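# Open the umbrella and rest it on the table

## Task

Open the umbrella fully, until its latch catches and keeps it open, then leave it lying on the table, supported by its handle and the rim of its canopy.

## Robot and tools

Robot: two 6-joint arms, left_arm and right_arm, each ending in a parallel two-finger gripper with a wrist camera. Joint order in every row and every per-joint list: waist, shoulder, elbow, wrist pitch, wrist yaw, wrist roll. Stated ranges in rad: waist -2.618 to 3.054, shoulder 0.000 to 3.142, elbow 0.000 to 3.142, wrist pitch -1.571 to 1.571, wrist yaw -1.571 to 1.571, wrist roll -2.094 to 2.094. Real limits may differ by up to 0.059 rad either way.

Frames: the scene frame has its origin at table-top height, halfway between the nominal arm bases; +z is up, +x points out over the table, and left_arm sits on the +y side (image left/right does not follow these names). Calibrated bases in the scene frame: left_arm at (-0.009, +0.310, 0) with quat_wxyz (+1.000, 0, 0, -0.013); right_arm at (+0.018, -0.275, 0) with quat_wxyz (+0.999, 0, 0, +0.033). Both have +z up. Each arm reports end_effector_position (m) and end_effector_quat_wxyz in its own base frame; fixed cameras and the table use the scene frame. Reported hand poses can be wrong by a few cm, more at long reach. On the gripper, fingers point along +z and separate along y; end_effector_position is the point between the pads, roughly 1 cm short of the tips.

Row format (shared by execute_actions and move): 14 numbers, each in [-1, 1], always all 14 even if one arm is idle: left_arm's 6 joint numbers then its opening, then right_arm's 6 joint numbers then its opening. Joint numbers are offsets, not poses, measured from that arm's Joint targets as printed at the start of the action (not from the previous row); repeating an offset moves further. Scale: 1.0 equals 2.224 rad for waist, shoulder, elbow and 8.485 rad for the three wrist joints. Opening is absolute: +1 fully open, -1 closed; between these the finger target tracks grip_measured's scale. Sending 0 for an arm's joints re-commands its current targets; to keep a gripper unchanged, resend its present opening (a 0 means half-open, not no change).

execute_actions(actions, cameras): actions is a list of actions; each action is a list of up to 15 rows, one row per 1/30 s step; fewer rows means the last row is held until 15 steps pass. An empty list just reports state and images. An action whose offsets would push a joint more than 0.059 rad beyond its range is rejected for both arms; a malformed action rejects the whole call. cameras: names to return (cam_high, cam_low, cam_left_wrist, cam_right_wrist); omitted, null or ["all"] gives all, [] gives none, an unknown name voids the call.

move(target, speed, blend, opening_speed, blocking, cameras): target is one 14-number row or a list of up to 15 rows, every row's offsets counted from the same starting Joint targets. All joints travel together, so the hand follows a curve; there is no collision avoidance. speed: rad/s for the joint with the farthest to go, 0.01 to 12.57, default 0.5, one value or one per target. blend: rad, corner rounding between listed targets, default 0. opening_speed: rate of the commanded opening change per second on the -1..+1 scale, at least 0.2; use a low value to close gently. blocking=false returns after about 0.5 s while motion continues. The result adds a move: line such as done, off_target (resting more than 0.035 rad from target), moving, held or fault, plus limits=held if steps were withheld. done or off_target says nothing about contact.

wait(seconds 0 to 10): lets time pass with last commands held. stop(): brakes a running move. zoom_image(camera, region=[x0, y0, x1, y1]) in pixels from the top-left, at most 504x504, on a camera included in the latest images. Images are 896x504. read_manual(section="licences") only returns licence text. finished_scene(scene) ends the current scene irreversibly; pass the current scene number, and only call it once the umbrella is latched open and resting stably on its own.

Result lines: Joint positions (rad, then finger gap in m, 0.094 fully open), Joint velocities (may say within noise or be omitted), Joint targets (the base for your next offsets), Joint torques (N m, drive output including gravity; first three wrap at ±28), grip_measured (opening scale; reads a bit wide when empty, a bit narrow on a firmly held part), grip_effort_nm (gripper motor effort, negative closing; not finger force), Tool commands, motor temperatures, and notes like joint sent to its limit or joint command not followed (clearance check changed targets).

Motion limits: each joint target stays within 0.339 rad (big joints) or 2.2 rad (wrist) of its measured angle per step, and targets putting the gripper over 200 mm from where it is are pulled back, so large moves need several actions. Tiny turns may not start.

Cautions: the grippers press with about 50 to 64 N per pad once closed past first contact, so close slowly on fragile items. To release, command an opening well above grip_measured. Avoid dropping the umbrella, releasing it while moving, fast impacts and heavy pushing; if an arm is stuck pressing, command targets back past its measured positions. Never let the arms strike or squeeze each other, including one gripper closing on the other's fingers. The umbrella must not fall or be left off the table. Long holds, stretched-out poses and pushing into unreachable poses heat motors: MOTOR HOT appears at 75 °C, at 90 °C the arm folds up and stops working, at 100 °C it goes limp.

Each tool is called after "Emit:" by a JSON object that holds its "name" and its "arguments".

## Session

Emit:
{"name": "execute_actions", "arguments": {"actions": []}}

Scene clock: 0.00 s.
left_arm: end_effector_position=(+0.4116, +0.0164, +0.1153) grip_measured=+1.000 grip_effort_nm=n/a end_effector_quat_wxyz=(+0.594, -0.024, +0.802, +0.061) | right_arm: end_effector_position=(+0.3828, -0.0287, +0.0911) grip_measured=+1.000 grip_effort_nm=n/a end_effector_quat_wxyz=(+0.572, +0.075, +0.812, -0.090)
Joint positions: left_arm=[-0.029 1.555 0.428 0.832 -0.154 0.026 0.094] | right_arm=[0.054 1.542 0.327 0.865 0.285 0.038 0.094]
Joint velocities: within noise
Joint torques (N m): no reading
Motor temperatures (°C): left_arm=[34 36 40 34 32 32 30] | right_arm=[35 35 35 33 33 34 34]
Heat: left arm: 40 °C; right arm: 35 °C.
Joint targets: left_arm=[-0.029 1.552 0.431 0.824 -0.154 0.026] | right_arm=[0.054 1.537 0.332 0.864 0.287 0.038]
Tool commands: left_gripper/opening=+1.0 right_gripper/opening=+1.0

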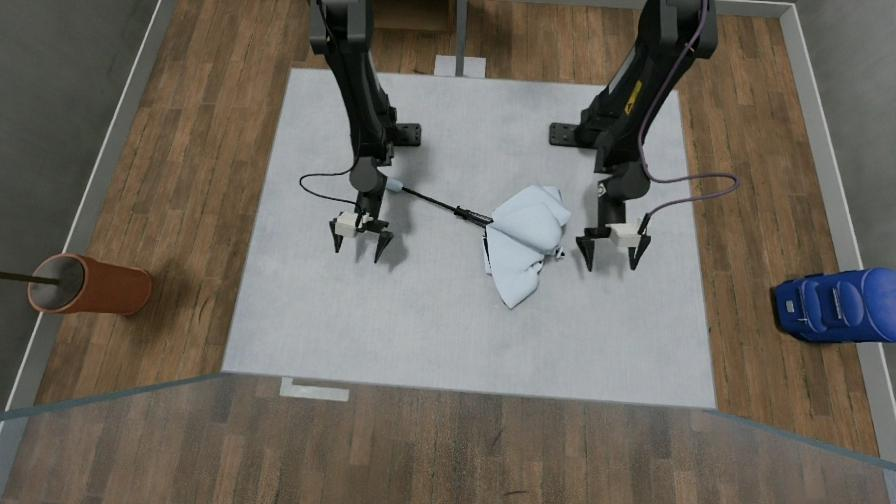

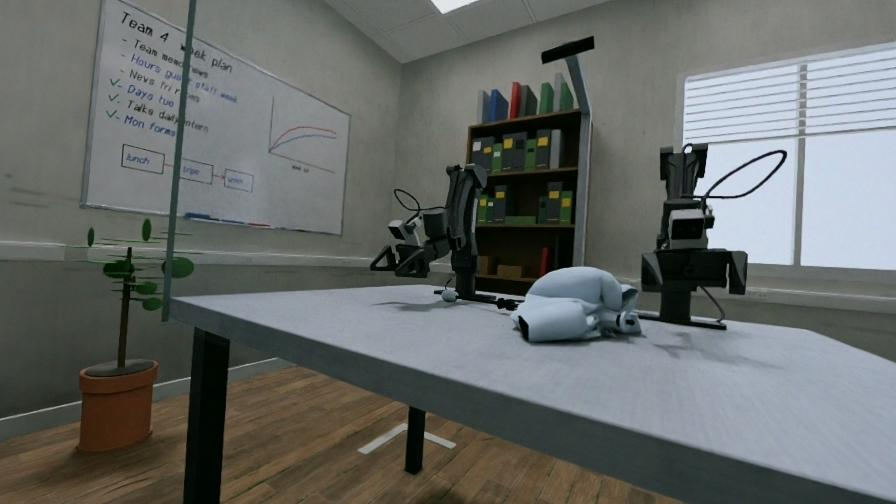

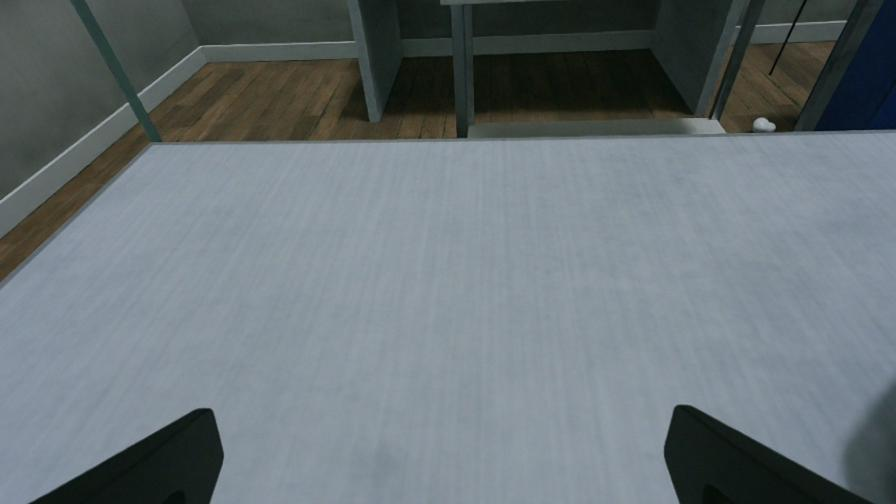

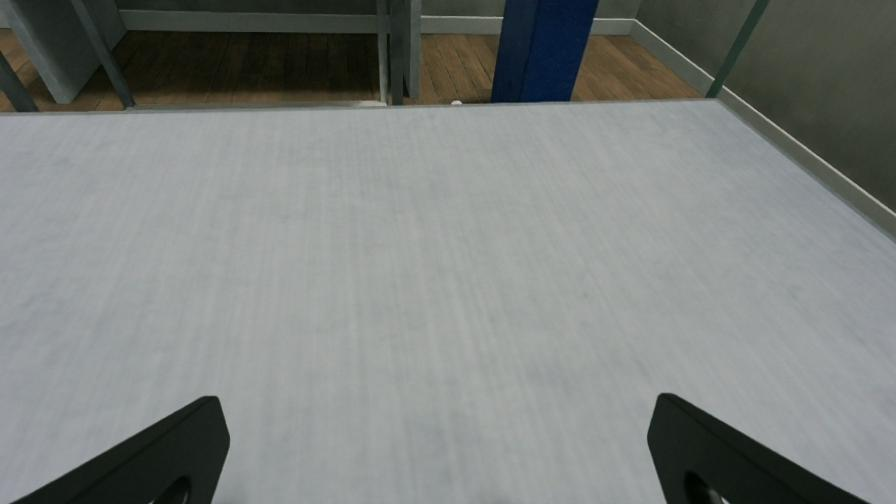

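Emit:
{"name": "zoom_image", "arguments": {"camera": "cam_high", "region": [350, 150, 630, 320]}}

Emit:
{"name": "zoom_image", "arguments": {"camera": "cam_low", "region": [400, 230, 680, 380]}}

Scaled by 1.800 from the camera's image (finer frame: 1280x720).

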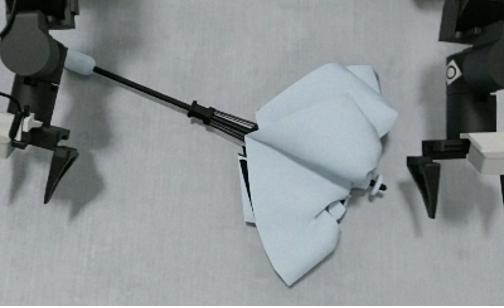

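Scaled by 1.800 from the camera's image (finer frame: 1280x720).

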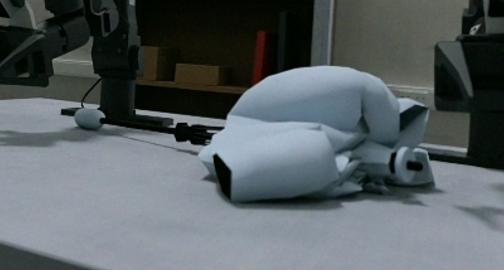

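Emit:
{"name": "move", "arguments": {"target": [0.13,0,0,0,0.018,0,1,0.1115,-0.139,0.353,-0.274,-0.0338,-0.1024,1], "speed": 1.5}}

Scene clock: 17.70 s.
left_arm: end_effector_position=(+0.3992, +0.1058, +0.1147) grip_measured=+1.000 grip_effort_nm=-0.012 end_effector_quat_wxyz=(+0.589, -0.093, +0.798, +0.086) | right_arm: end_effector_position=(+0.1719, +0.0503, +0.1415) grip_measured=+1.000 grip_effort_nm=-0.037 end_effector_quat_wxyz=(-0.015, -0.529, +0.848, -0.005)
Joint positions: left_arm=[0.253 1.555 0.428 0.832 -0.008 0.026 0.094] | right_arm=[0.297 1.242 1.087 -1.443 0.018 -0.819 0.094]
Joint torques (N m): left_arm=[0.65 -5.01 5.9 2.33 0.05 0.04] | right_arm=[0.53 -3.9 9.11 0.15 -0.16 -0.1]
Heat: left arm: 41 °C; right arm: 36 °C.
Joint targets: left_arm=[0.260 1.552 0.431 0.824 -0.001 0.026] | right_arm=[0.302 1.227 1.117 -1.461 0.001 -0.831]
move: done

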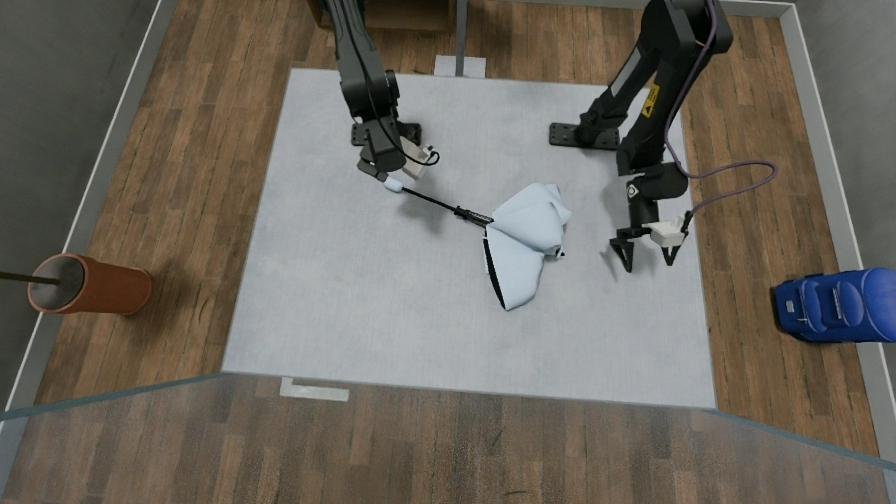

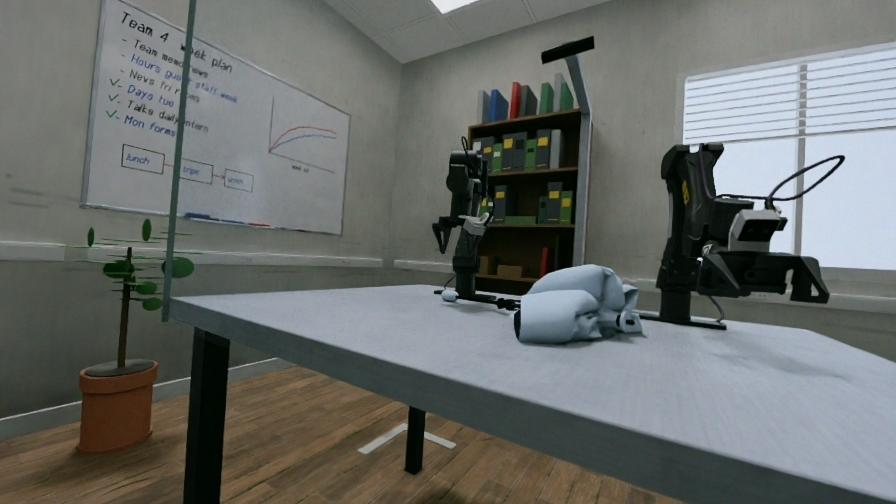

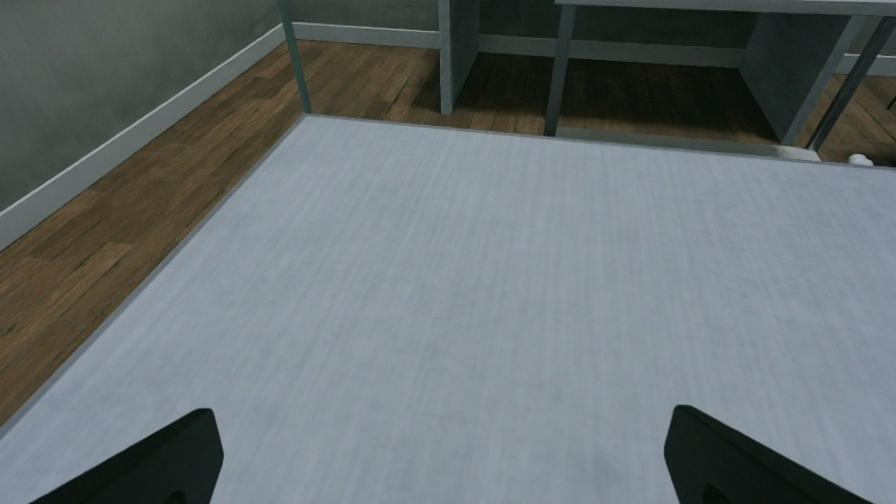

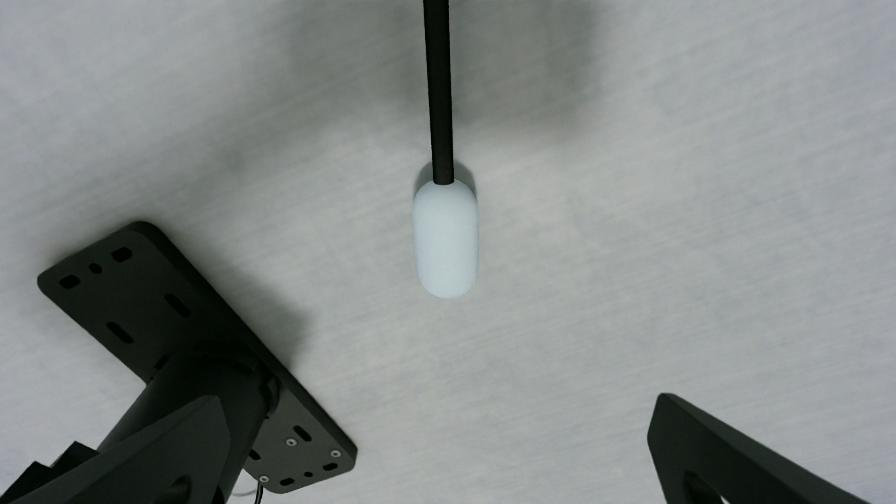

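Emit:
{"name": "move", "arguments": {"target": [0,0,0,0,0,0,1,-0.0234,0.0193,-0.223,0.0635,0,-0.0061,1], "speed": 0.6}}

Emit:
{"name": "move", "arguments": {"target": [0,0,0,0,0,0,1,0,0,0,0,0,0,-0.8], "opening_speed": 1.5, "cameras": ["cam_right_wrist","cam_high"]}}

Scene clock: 24.57 s.
left_arm: end_effector_position=(+0.3992, +0.1057, +0.1147) grip_measured=+1.000 grip_effort_nm=-0.002 end_effector_quat_wxyz=(+0.589, -0.093, +0.798, +0.086) | right_arm: end_effector_position=(+0.1695, +0.0422, +0.0266) grip_measured=+1.000 grip_effort_nm=-0.051 end_effector_quat_wxyz=(-0.001, -0.534, +0.846, -0.009)
Joint positions: left_arm=[0.253 1.555 0.428 0.832 -0.008 0.026 0.094] | right_arm=[0.255 1.264 0.637 -0.939 0.017 -0.871 0.094]
Joint torques (N m): left_arm=[0.66 -5.04 5.91 2.33 0.05 0.04] | right_arm=[-0.61 -2.17 4.85 0.54 -0.14 -0.1]
Heat: left arm: 41 °C; right arm: 36 °C.
Joint targets: left_arm=[0.260 1.552 0.431 0.824 -0.001 0.026] | right_arm=[0.249 1.270 0.622 -0.922 0.001 -0.882]
move: done

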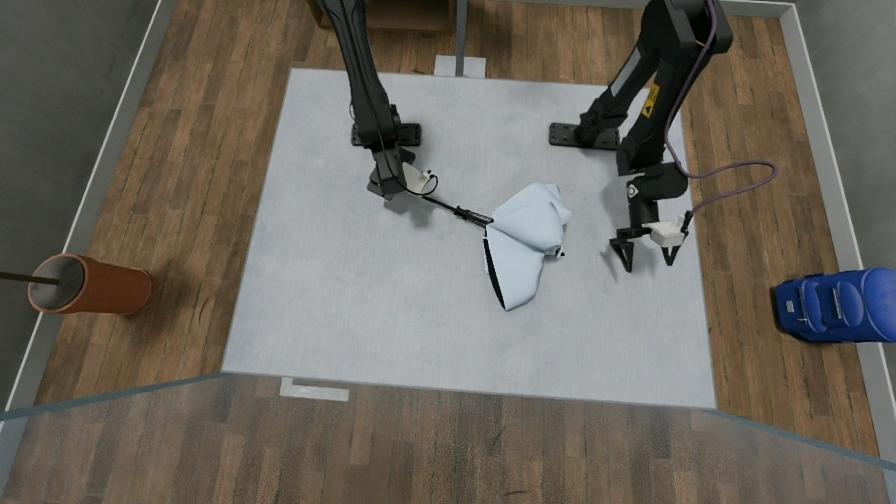

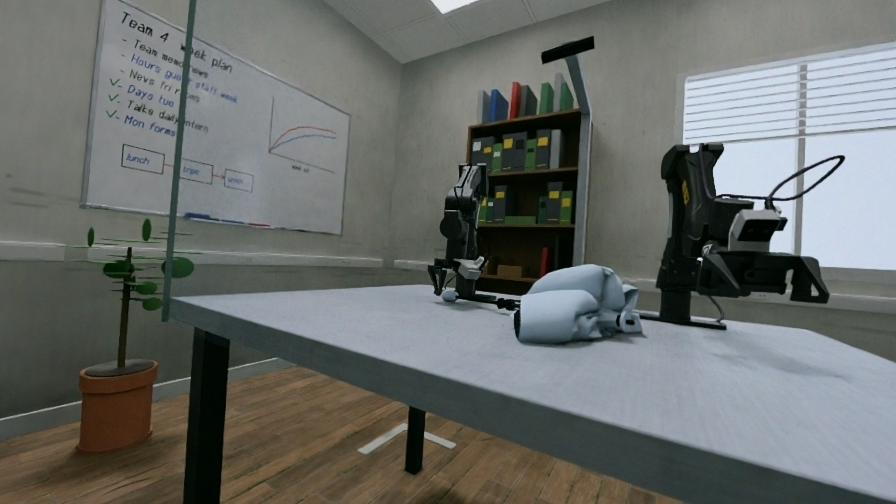

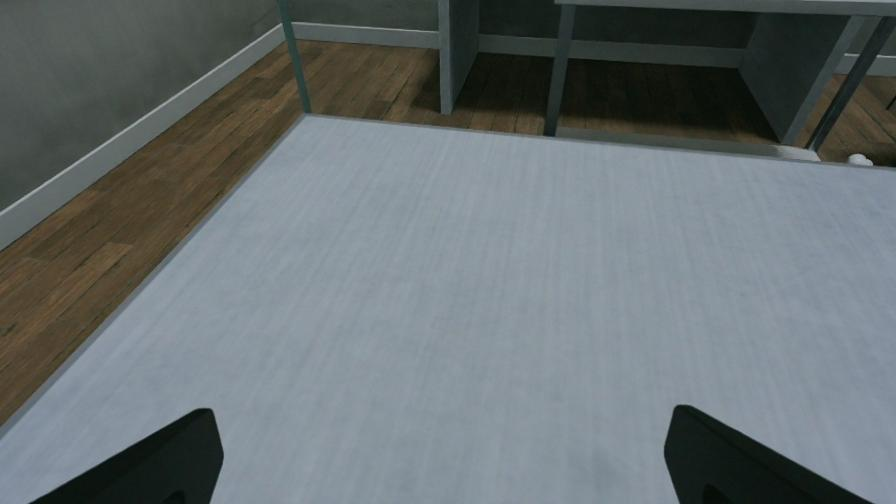

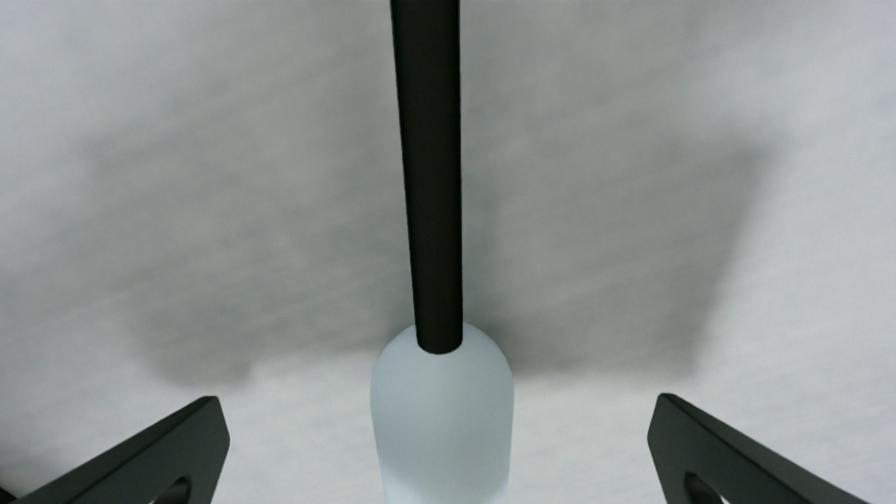

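Scene clock: 25.97 s.
left_arm: end_effector_position=(+0.3992, +0.1057, +0.1147) grip_measured=+1.000 grip_effort_nm=-0.002 end_effector_quat_wxyz=(+0.589, -0.093, +0.798, +0.086) | right_arm: end_effector_position=(+0.1699, +0.0424, +0.0266) grip_measured=-0.392 grip_effort_nm=-1.062 end_effector_quat_wxyz=(+0.000, -0.535, +0.845, -0.009)
Joint positions: left_arm=[0.253 1.555 0.428 0.832 -0.008 0.026 0.094] | right_arm=[0.255 1.264 0.637 -0.938 0.016 -0.874 0.029]
Joint torques (N m): left_arm=[0.68 -5.01 5.91 2.33 0.05 0.04] | right_arm=[-0.58 -2.24 4.83 0.54 -0.16 -0.07]
Motor temperatures (°C): left_arm=[34 36 41 39 32 32 30] | right_arm=[35 36 36 35 33 34 34]
Heat: left arm: 41 °C; right arm: 36 °C.
Joint targets: left_arm=[0.260 1.552 0.431 0.824 -0.001 0.026] | right_arm=[0.249 1.270 0.622 -0.922 0.001 -0.882]
move: done
Images, in order (width x height): cam_high 896x504, cam_right_wrist 896x504.

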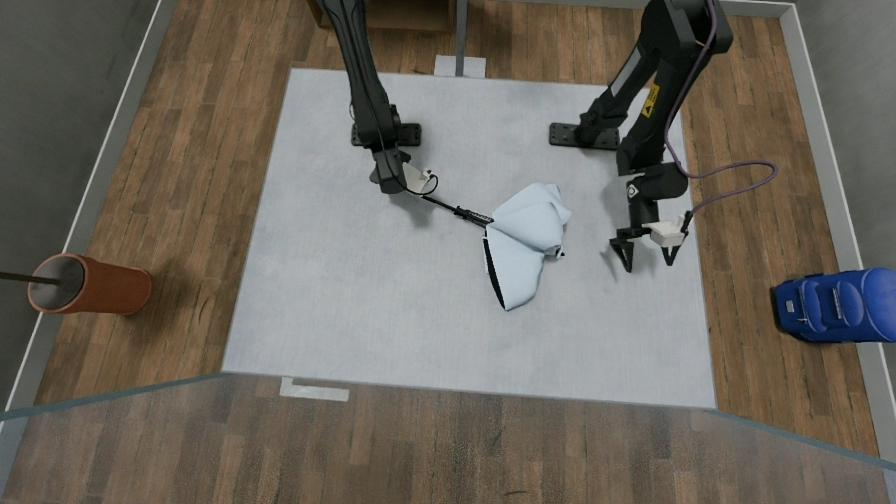

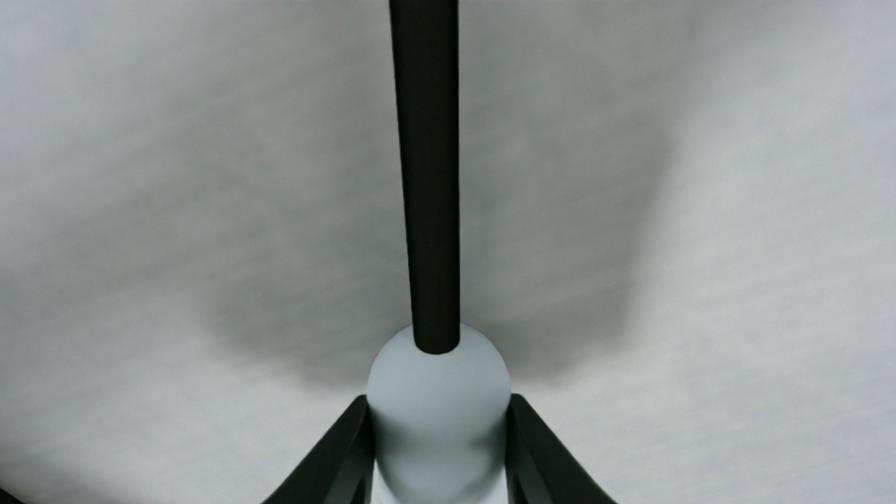

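Emit:
{"name": "move", "arguments": {"target": [[0,0,0,0,0,0,1,0.068,-0.127,0.122,0.027,0,0,-0.8],[0,0,0,0,0,0,1,0.172,0.282,-0.048,0.2714,0,0.104,-0.8]], "speed": [0.25,0.6], "blend": 0.1}}

Scene clock: 36.00 s.
left_arm: end_effector_position=(+0.3992, +0.1057, +0.1147) grip_measured=+1.000 grip_effort_nm=-0.007 end_effector_quat_wxyz=(+0.589, -0.093, +0.798, +0.086) | right_arm: end_effector_position=(+0.3717, +0.2728, +0.1480) grip_measured=-0.798 grip_effort_nm=-0.149 end_effector_quat_wxyz=(+0.678, -0.224, +0.665, +0.219)
Joint positions: left_arm=[0.253 1.555 0.428 0.832 -0.008 0.026 0.094] | right_arm=[0.627 1.879 0.53 1.364 -0.011 -0.011 0.01]
Joint torques (N m): left_arm=[0.68 -5.04 5.93 2.32 0.04 0.04] | right_arm=[0.58 -5.3 3.6 2.09 0.12 0.12]
Heat: left arm: 41 °C; right arm: 36 °C.
Joint targets: left_arm=[0.260 1.552 0.431 0.824 -0.002 0.026] | right_arm=[0.632 1.897 0.515 1.381 0.001 0.000]
move: done

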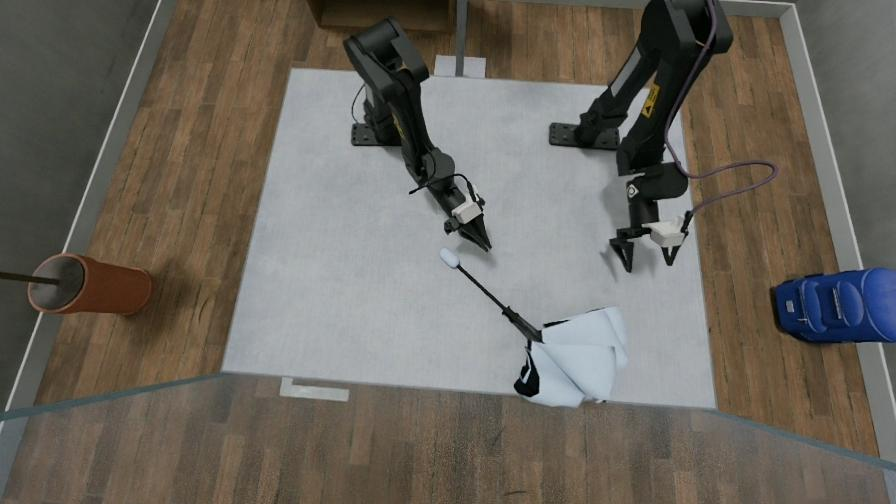

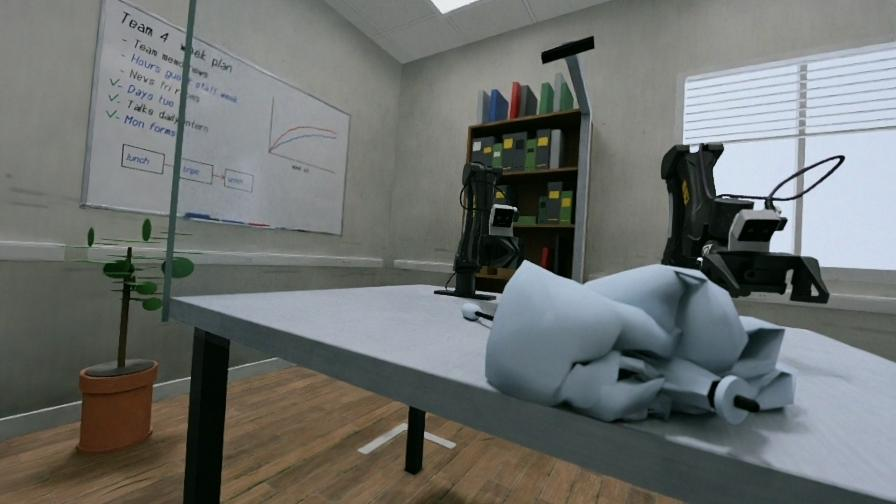

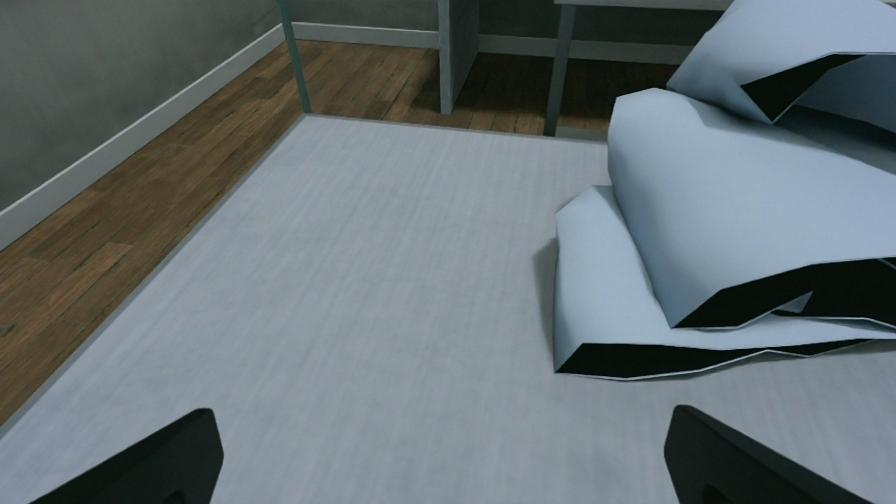

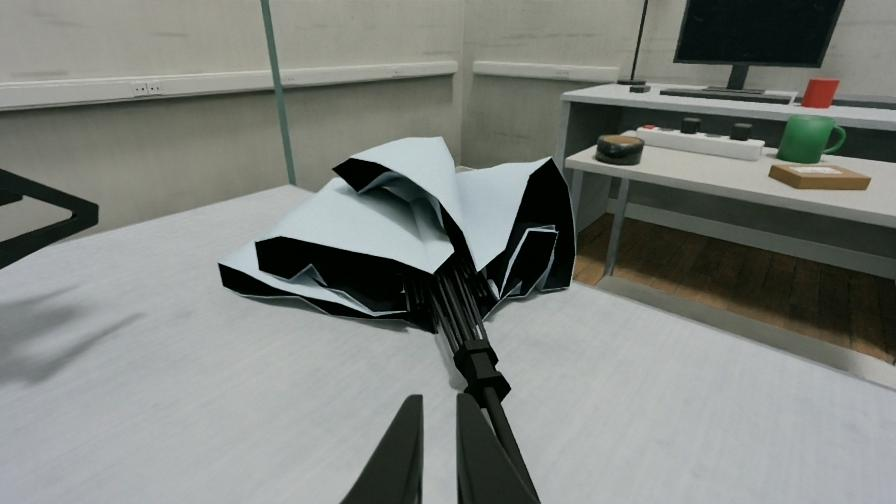

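Emit:
{"name": "move", "arguments": {"target": [[0,0,0,0,0,0,1,-0.048,0.2095,0.796,-0.1628,0,-0.0344,1],[0,0,0,0,0,0,1,-0.048,0.2095,0.796,-0.3182,0,-0.0344,1]], "speed": 1.0}}

Scene clock: 54.97 s.
left_arm: end_effector_position=(+0.3992, +0.1057, +0.1147) grip_measured=+1.000 grip_effort_nm=-0.007 end_effector_quat_wxyz=(+0.589, -0.093, +0.798, +0.086) | right_arm: end_effector_position=(+0.4285, +0.2535, +0.1066) grip_measured=+0.998 grip_effort_nm=0.090 end_effector_quat_wxyz=(+0.094, -0.393, +0.915, +0.017)
Joint positions: left_arm=[0.253 1.555 0.428 0.832 -0.008 0.026 0.094] | right_arm=[0.528 2.332 2.254 -1.303 -0.01 -0.282 0.094]
Joint torques (N m): left_arm=[0.66 -5.04 5.91 2.33 0.04 0.04] | right_arm=[-0.29 -9.07 9.43 0.54 0.13 -0.08]
Heat: left arm: 41 °C; right arm: 39 °C.
Joint targets: left_arm=[0.260 1.552 0.431 0.824 -0.002 0.026] | right_arm=[0.525 2.363 2.285 -1.319 0.001 -0.292]
move: done

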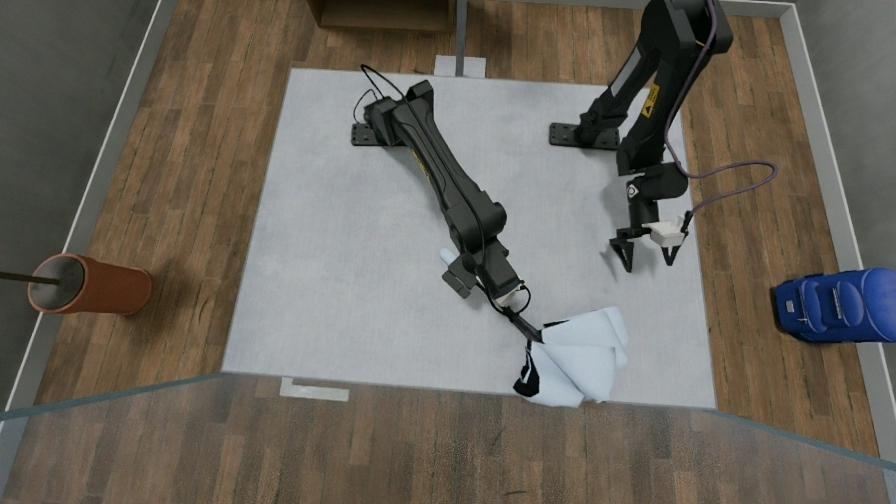

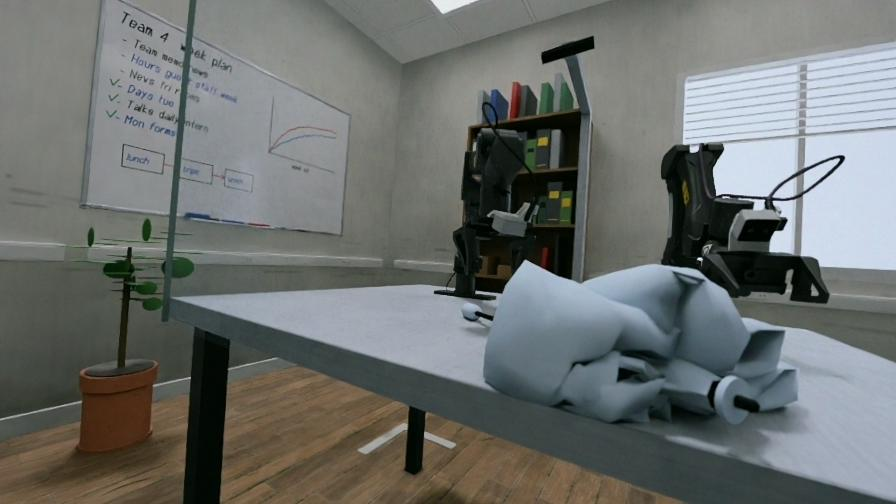

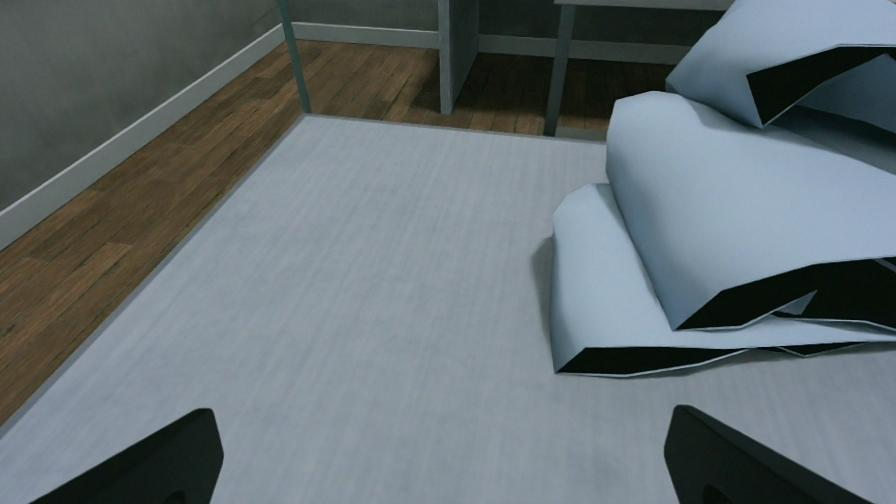

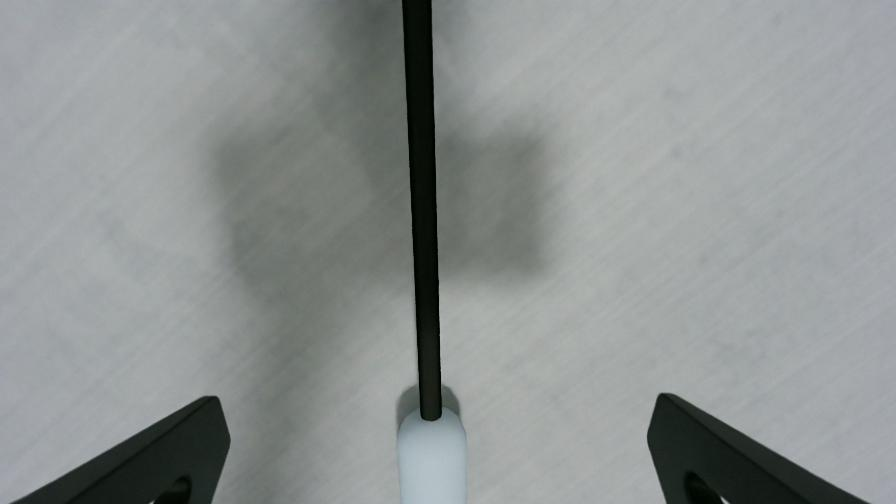

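Emit:
{"name": "move", "arguments": {"target": [[0,0,0,0,0,0,1,0,0.003,-0.153,0.041,0,0,1],[0,0,0,0,0,0,1,0,0.003,-0.153,0.041,0,0,-1]], "speed": 0.4, "opening_speed": 1.5}}

Scene clock: 60.80 s.
left_arm: end_effector_position=(+0.3993, +0.1056, +0.1147) grip_measured=+1.000 grip_effort_nm=-0.002 end_effector_quat_wxyz=(+0.589, -0.093, +0.798, +0.086) | right_arm: end_effector_position=(+0.4333, +0.2559, +0.0281) grip_measured=-0.829 grip_effort_nm=-1.048 end_effector_quat_wxyz=(+0.098, -0.394, +0.914, +0.016)
Joint positions: left_arm=[0.253 1.555 0.428 0.832 -0.007 0.026 0.094] | right_arm=[0.528 2.345 1.962 -0.989 -0.009 -0.285 0.008]
Joint torques (N m): left_arm=[0.64 -5.01 5.93 2.32 0.04 0.03] | right_arm=[-0.27 -9.65 5.27 0.88 0.11 -0.04]
Heat: left arm: 41 °C; right arm: 38 °C.
Joint targets: left_arm=[0.260 1.552 0.431 0.824 -0.001 0.026] | right_arm=[0.525 2.370 1.945 -0.971 0.001 -0.292]
move: done

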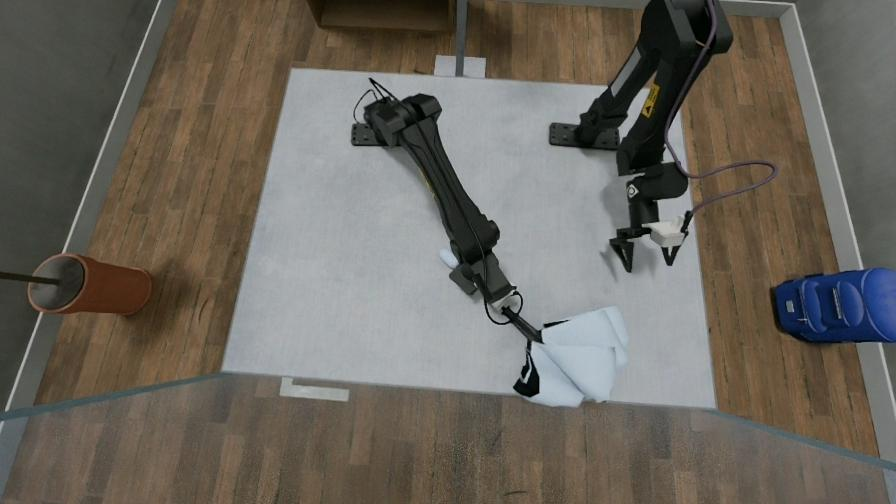

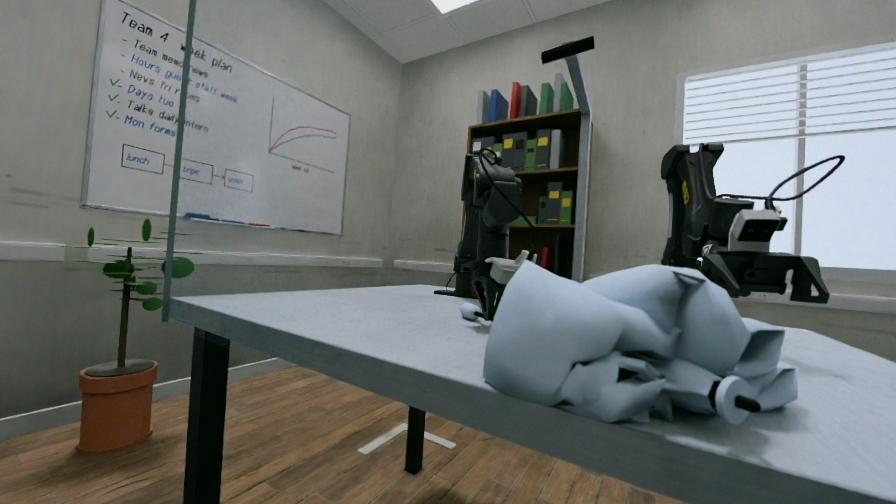

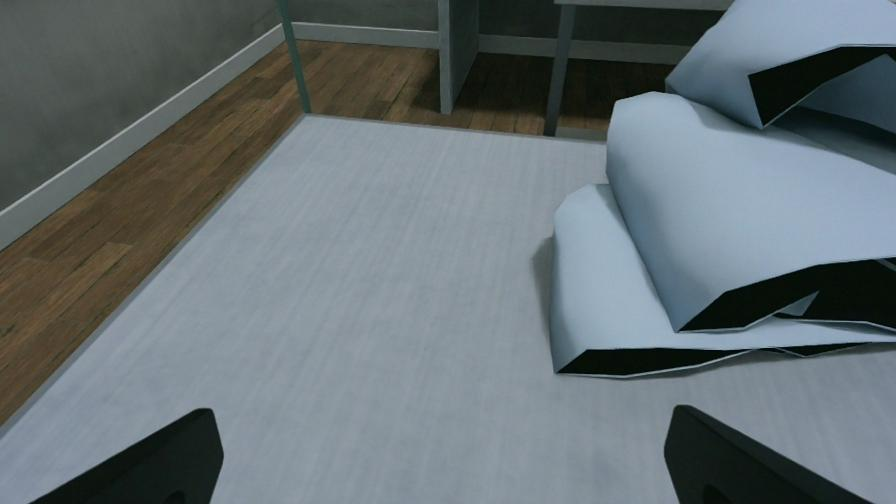

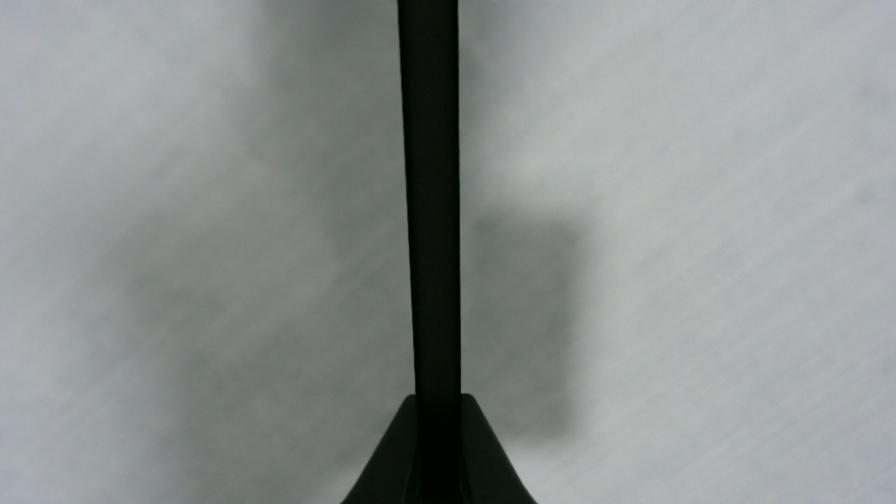

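Emit:
{"name": "move", "arguments": {"target": [0,0,0,0,0,0,1,0,-0.299,-0.19,-0.0285,0,0,-1], "speed": 0.3}}

Scene clock: 65.77 s.
left_arm: end_effector_position=(+0.3993, +0.1056, +0.1147) grip_measured=+1.000 grip_effort_nm=-0.012 end_effector_quat_wxyz=(+0.589, -0.093, +0.798, +0.086) | right_arm: end_effector_position=(+0.3001, +0.1767, +0.1389) grip_measured=-0.829 grip_effort_nm=-1.067 end_effector_quat_wxyz=(+0.060, -0.395, +0.917, +0.008)
Joint positions: left_arm=[0.253 1.555 0.428 0.832 -0.007 0.026 0.094] | right_arm=[0.528 1.748 1.535 -1.238 -0.002 -0.285 0.008]
Joint torques (N m): left_arm=[0.64 -5.03 5.91 2.33 0.03 0.04] | right_arm=[-0.29 -10.5 5.56 0.81 0.04 -0.04]
Heat: left arm: 41 °C; right arm: 38 °C.
Joint targets: left_arm=[0.260 1.552 0.431 0.824 -0.001 0.026] | right_arm=[0.525 1.705 1.522 -1.213 0.001 -0.292]
move: off_target (right_arm); right_arm: the shoulder is farthest, 0.043 rad from its target

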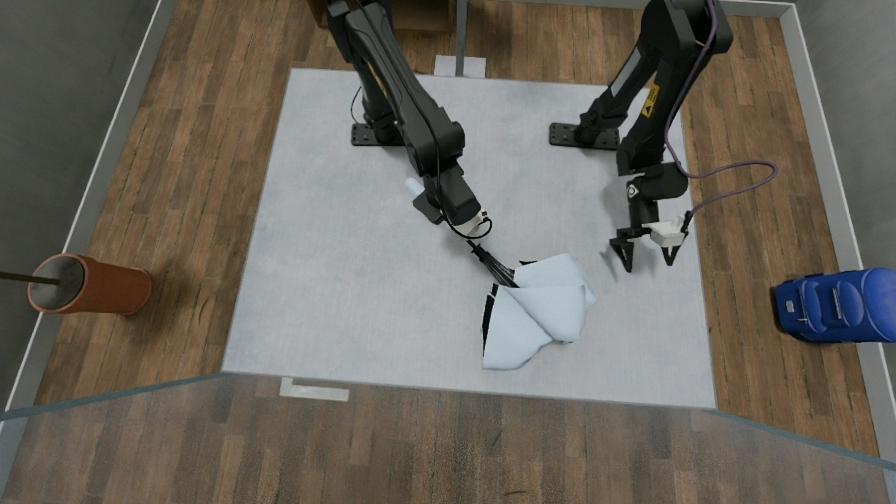

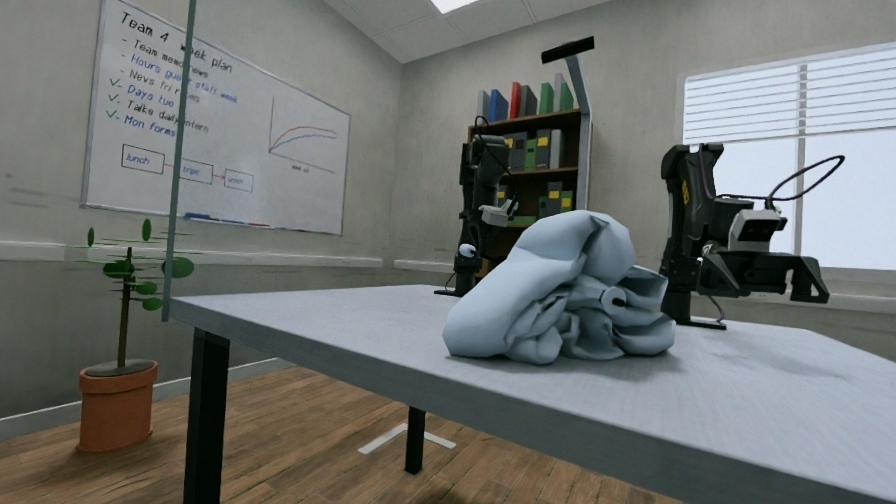

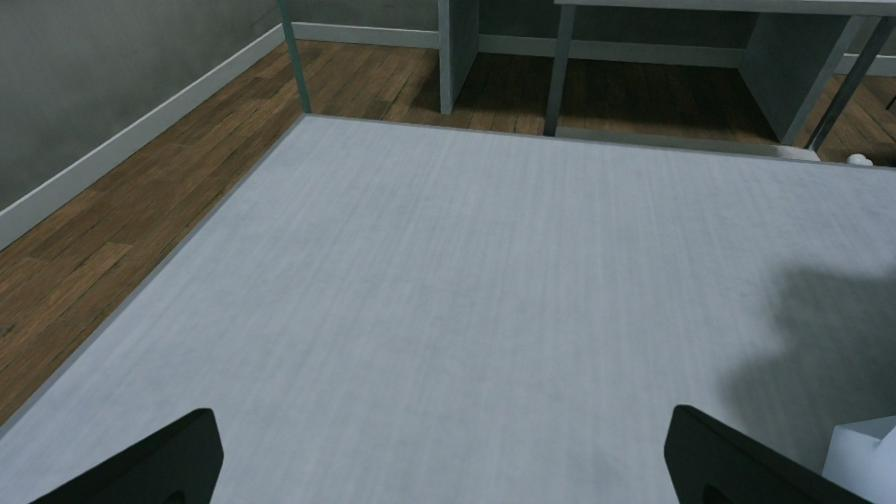

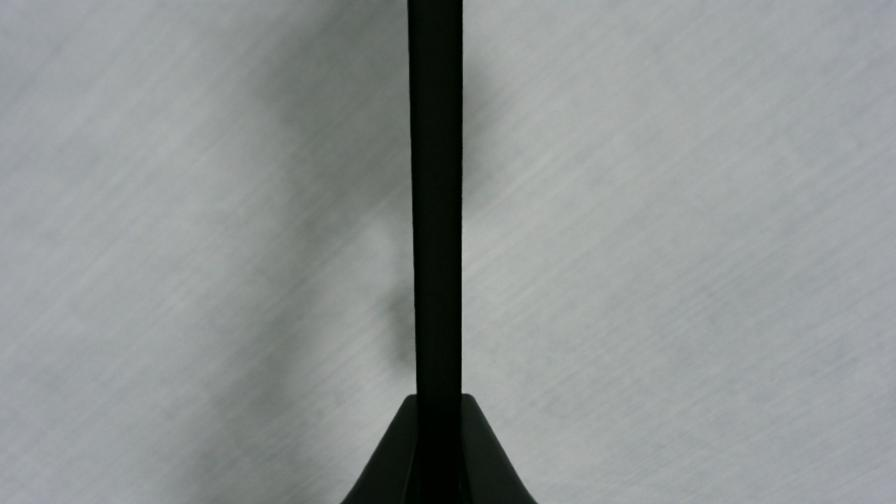

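Emit:
{"name": "move", "arguments": {"target": [[0.06,0,0,0,0,0,1,0.022,-0.168,-0.103,0.055,0,0,-1],[0.06,0,0,0,0,0,1,0.048,-0.14,-0.407,0.2345,0,0.0344,-1]], "speed": [0.25,0.4], "blend": 0.15}}

Scene clock: 75.97 s.
left_arm: end_effector_position=(+0.3818, +0.1575, +0.1147) grip_measured=+1.000 grip_effort_nm=-0.007 end_effector_quat_wxyz=(+0.582, -0.146, +0.790, +0.125) | right_arm: end_effector_position=(+0.3550, +0.2583, +0.2337) grip_measured=-0.828 grip_effort_nm=-1.062 end_effector_quat_wxyz=(+0.649, -0.230, +0.696, +0.206)
Joint positions: left_arm=[0.386 1.555 0.428 0.832 -0.007 0.026 0.094] | right_arm=[0.626 1.391 0.626 0.69 0 -0.012 0.008]
Joint torques (N m): left_arm=[0.75 -5.01 5.91 2.32 0.03 0.03] | right_arm=[0.58 -4.49 6.45 2.76 0 0.11]
Heat: left arm: 42 °C; right arm: 39 °C.
Joint targets: left_arm=[0.394 1.552 0.431 0.824 -0.002 0.026] | right_arm=[0.632 1.394 0.617 0.777 0.001 0.000]
move: off_target (right_arm); right_arm: the wrist pitch is farthest, 0.086 rad from its target

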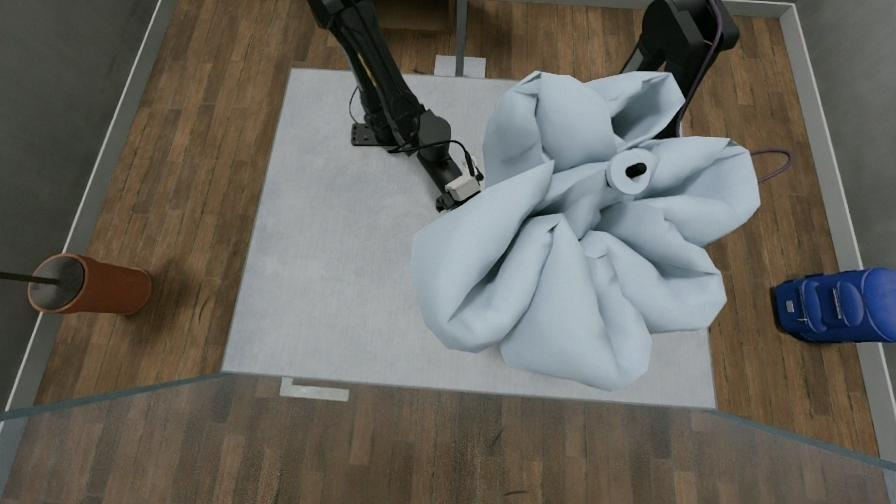

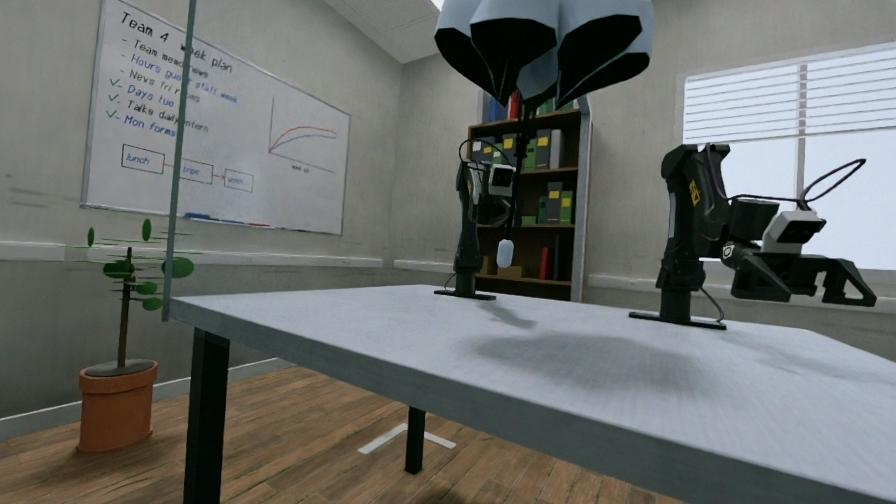

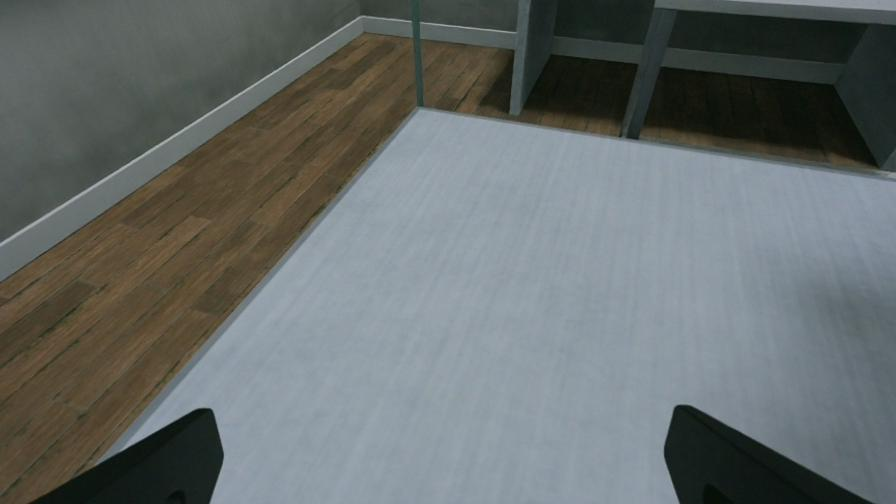

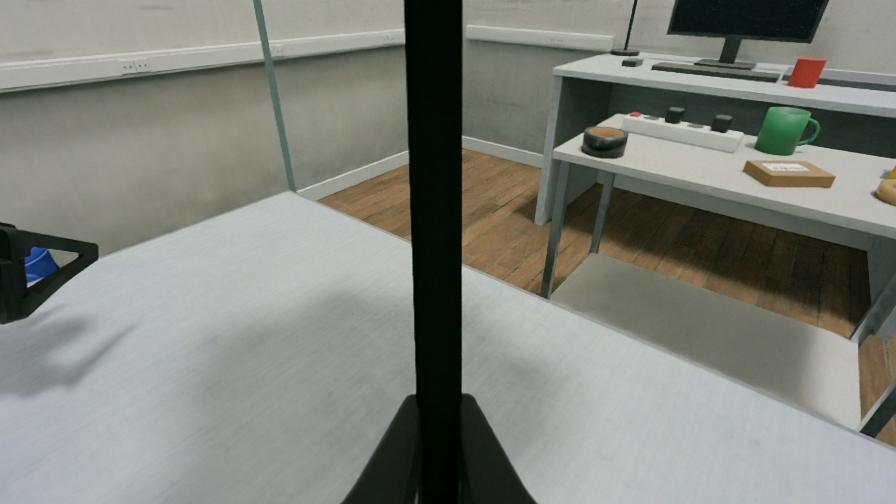

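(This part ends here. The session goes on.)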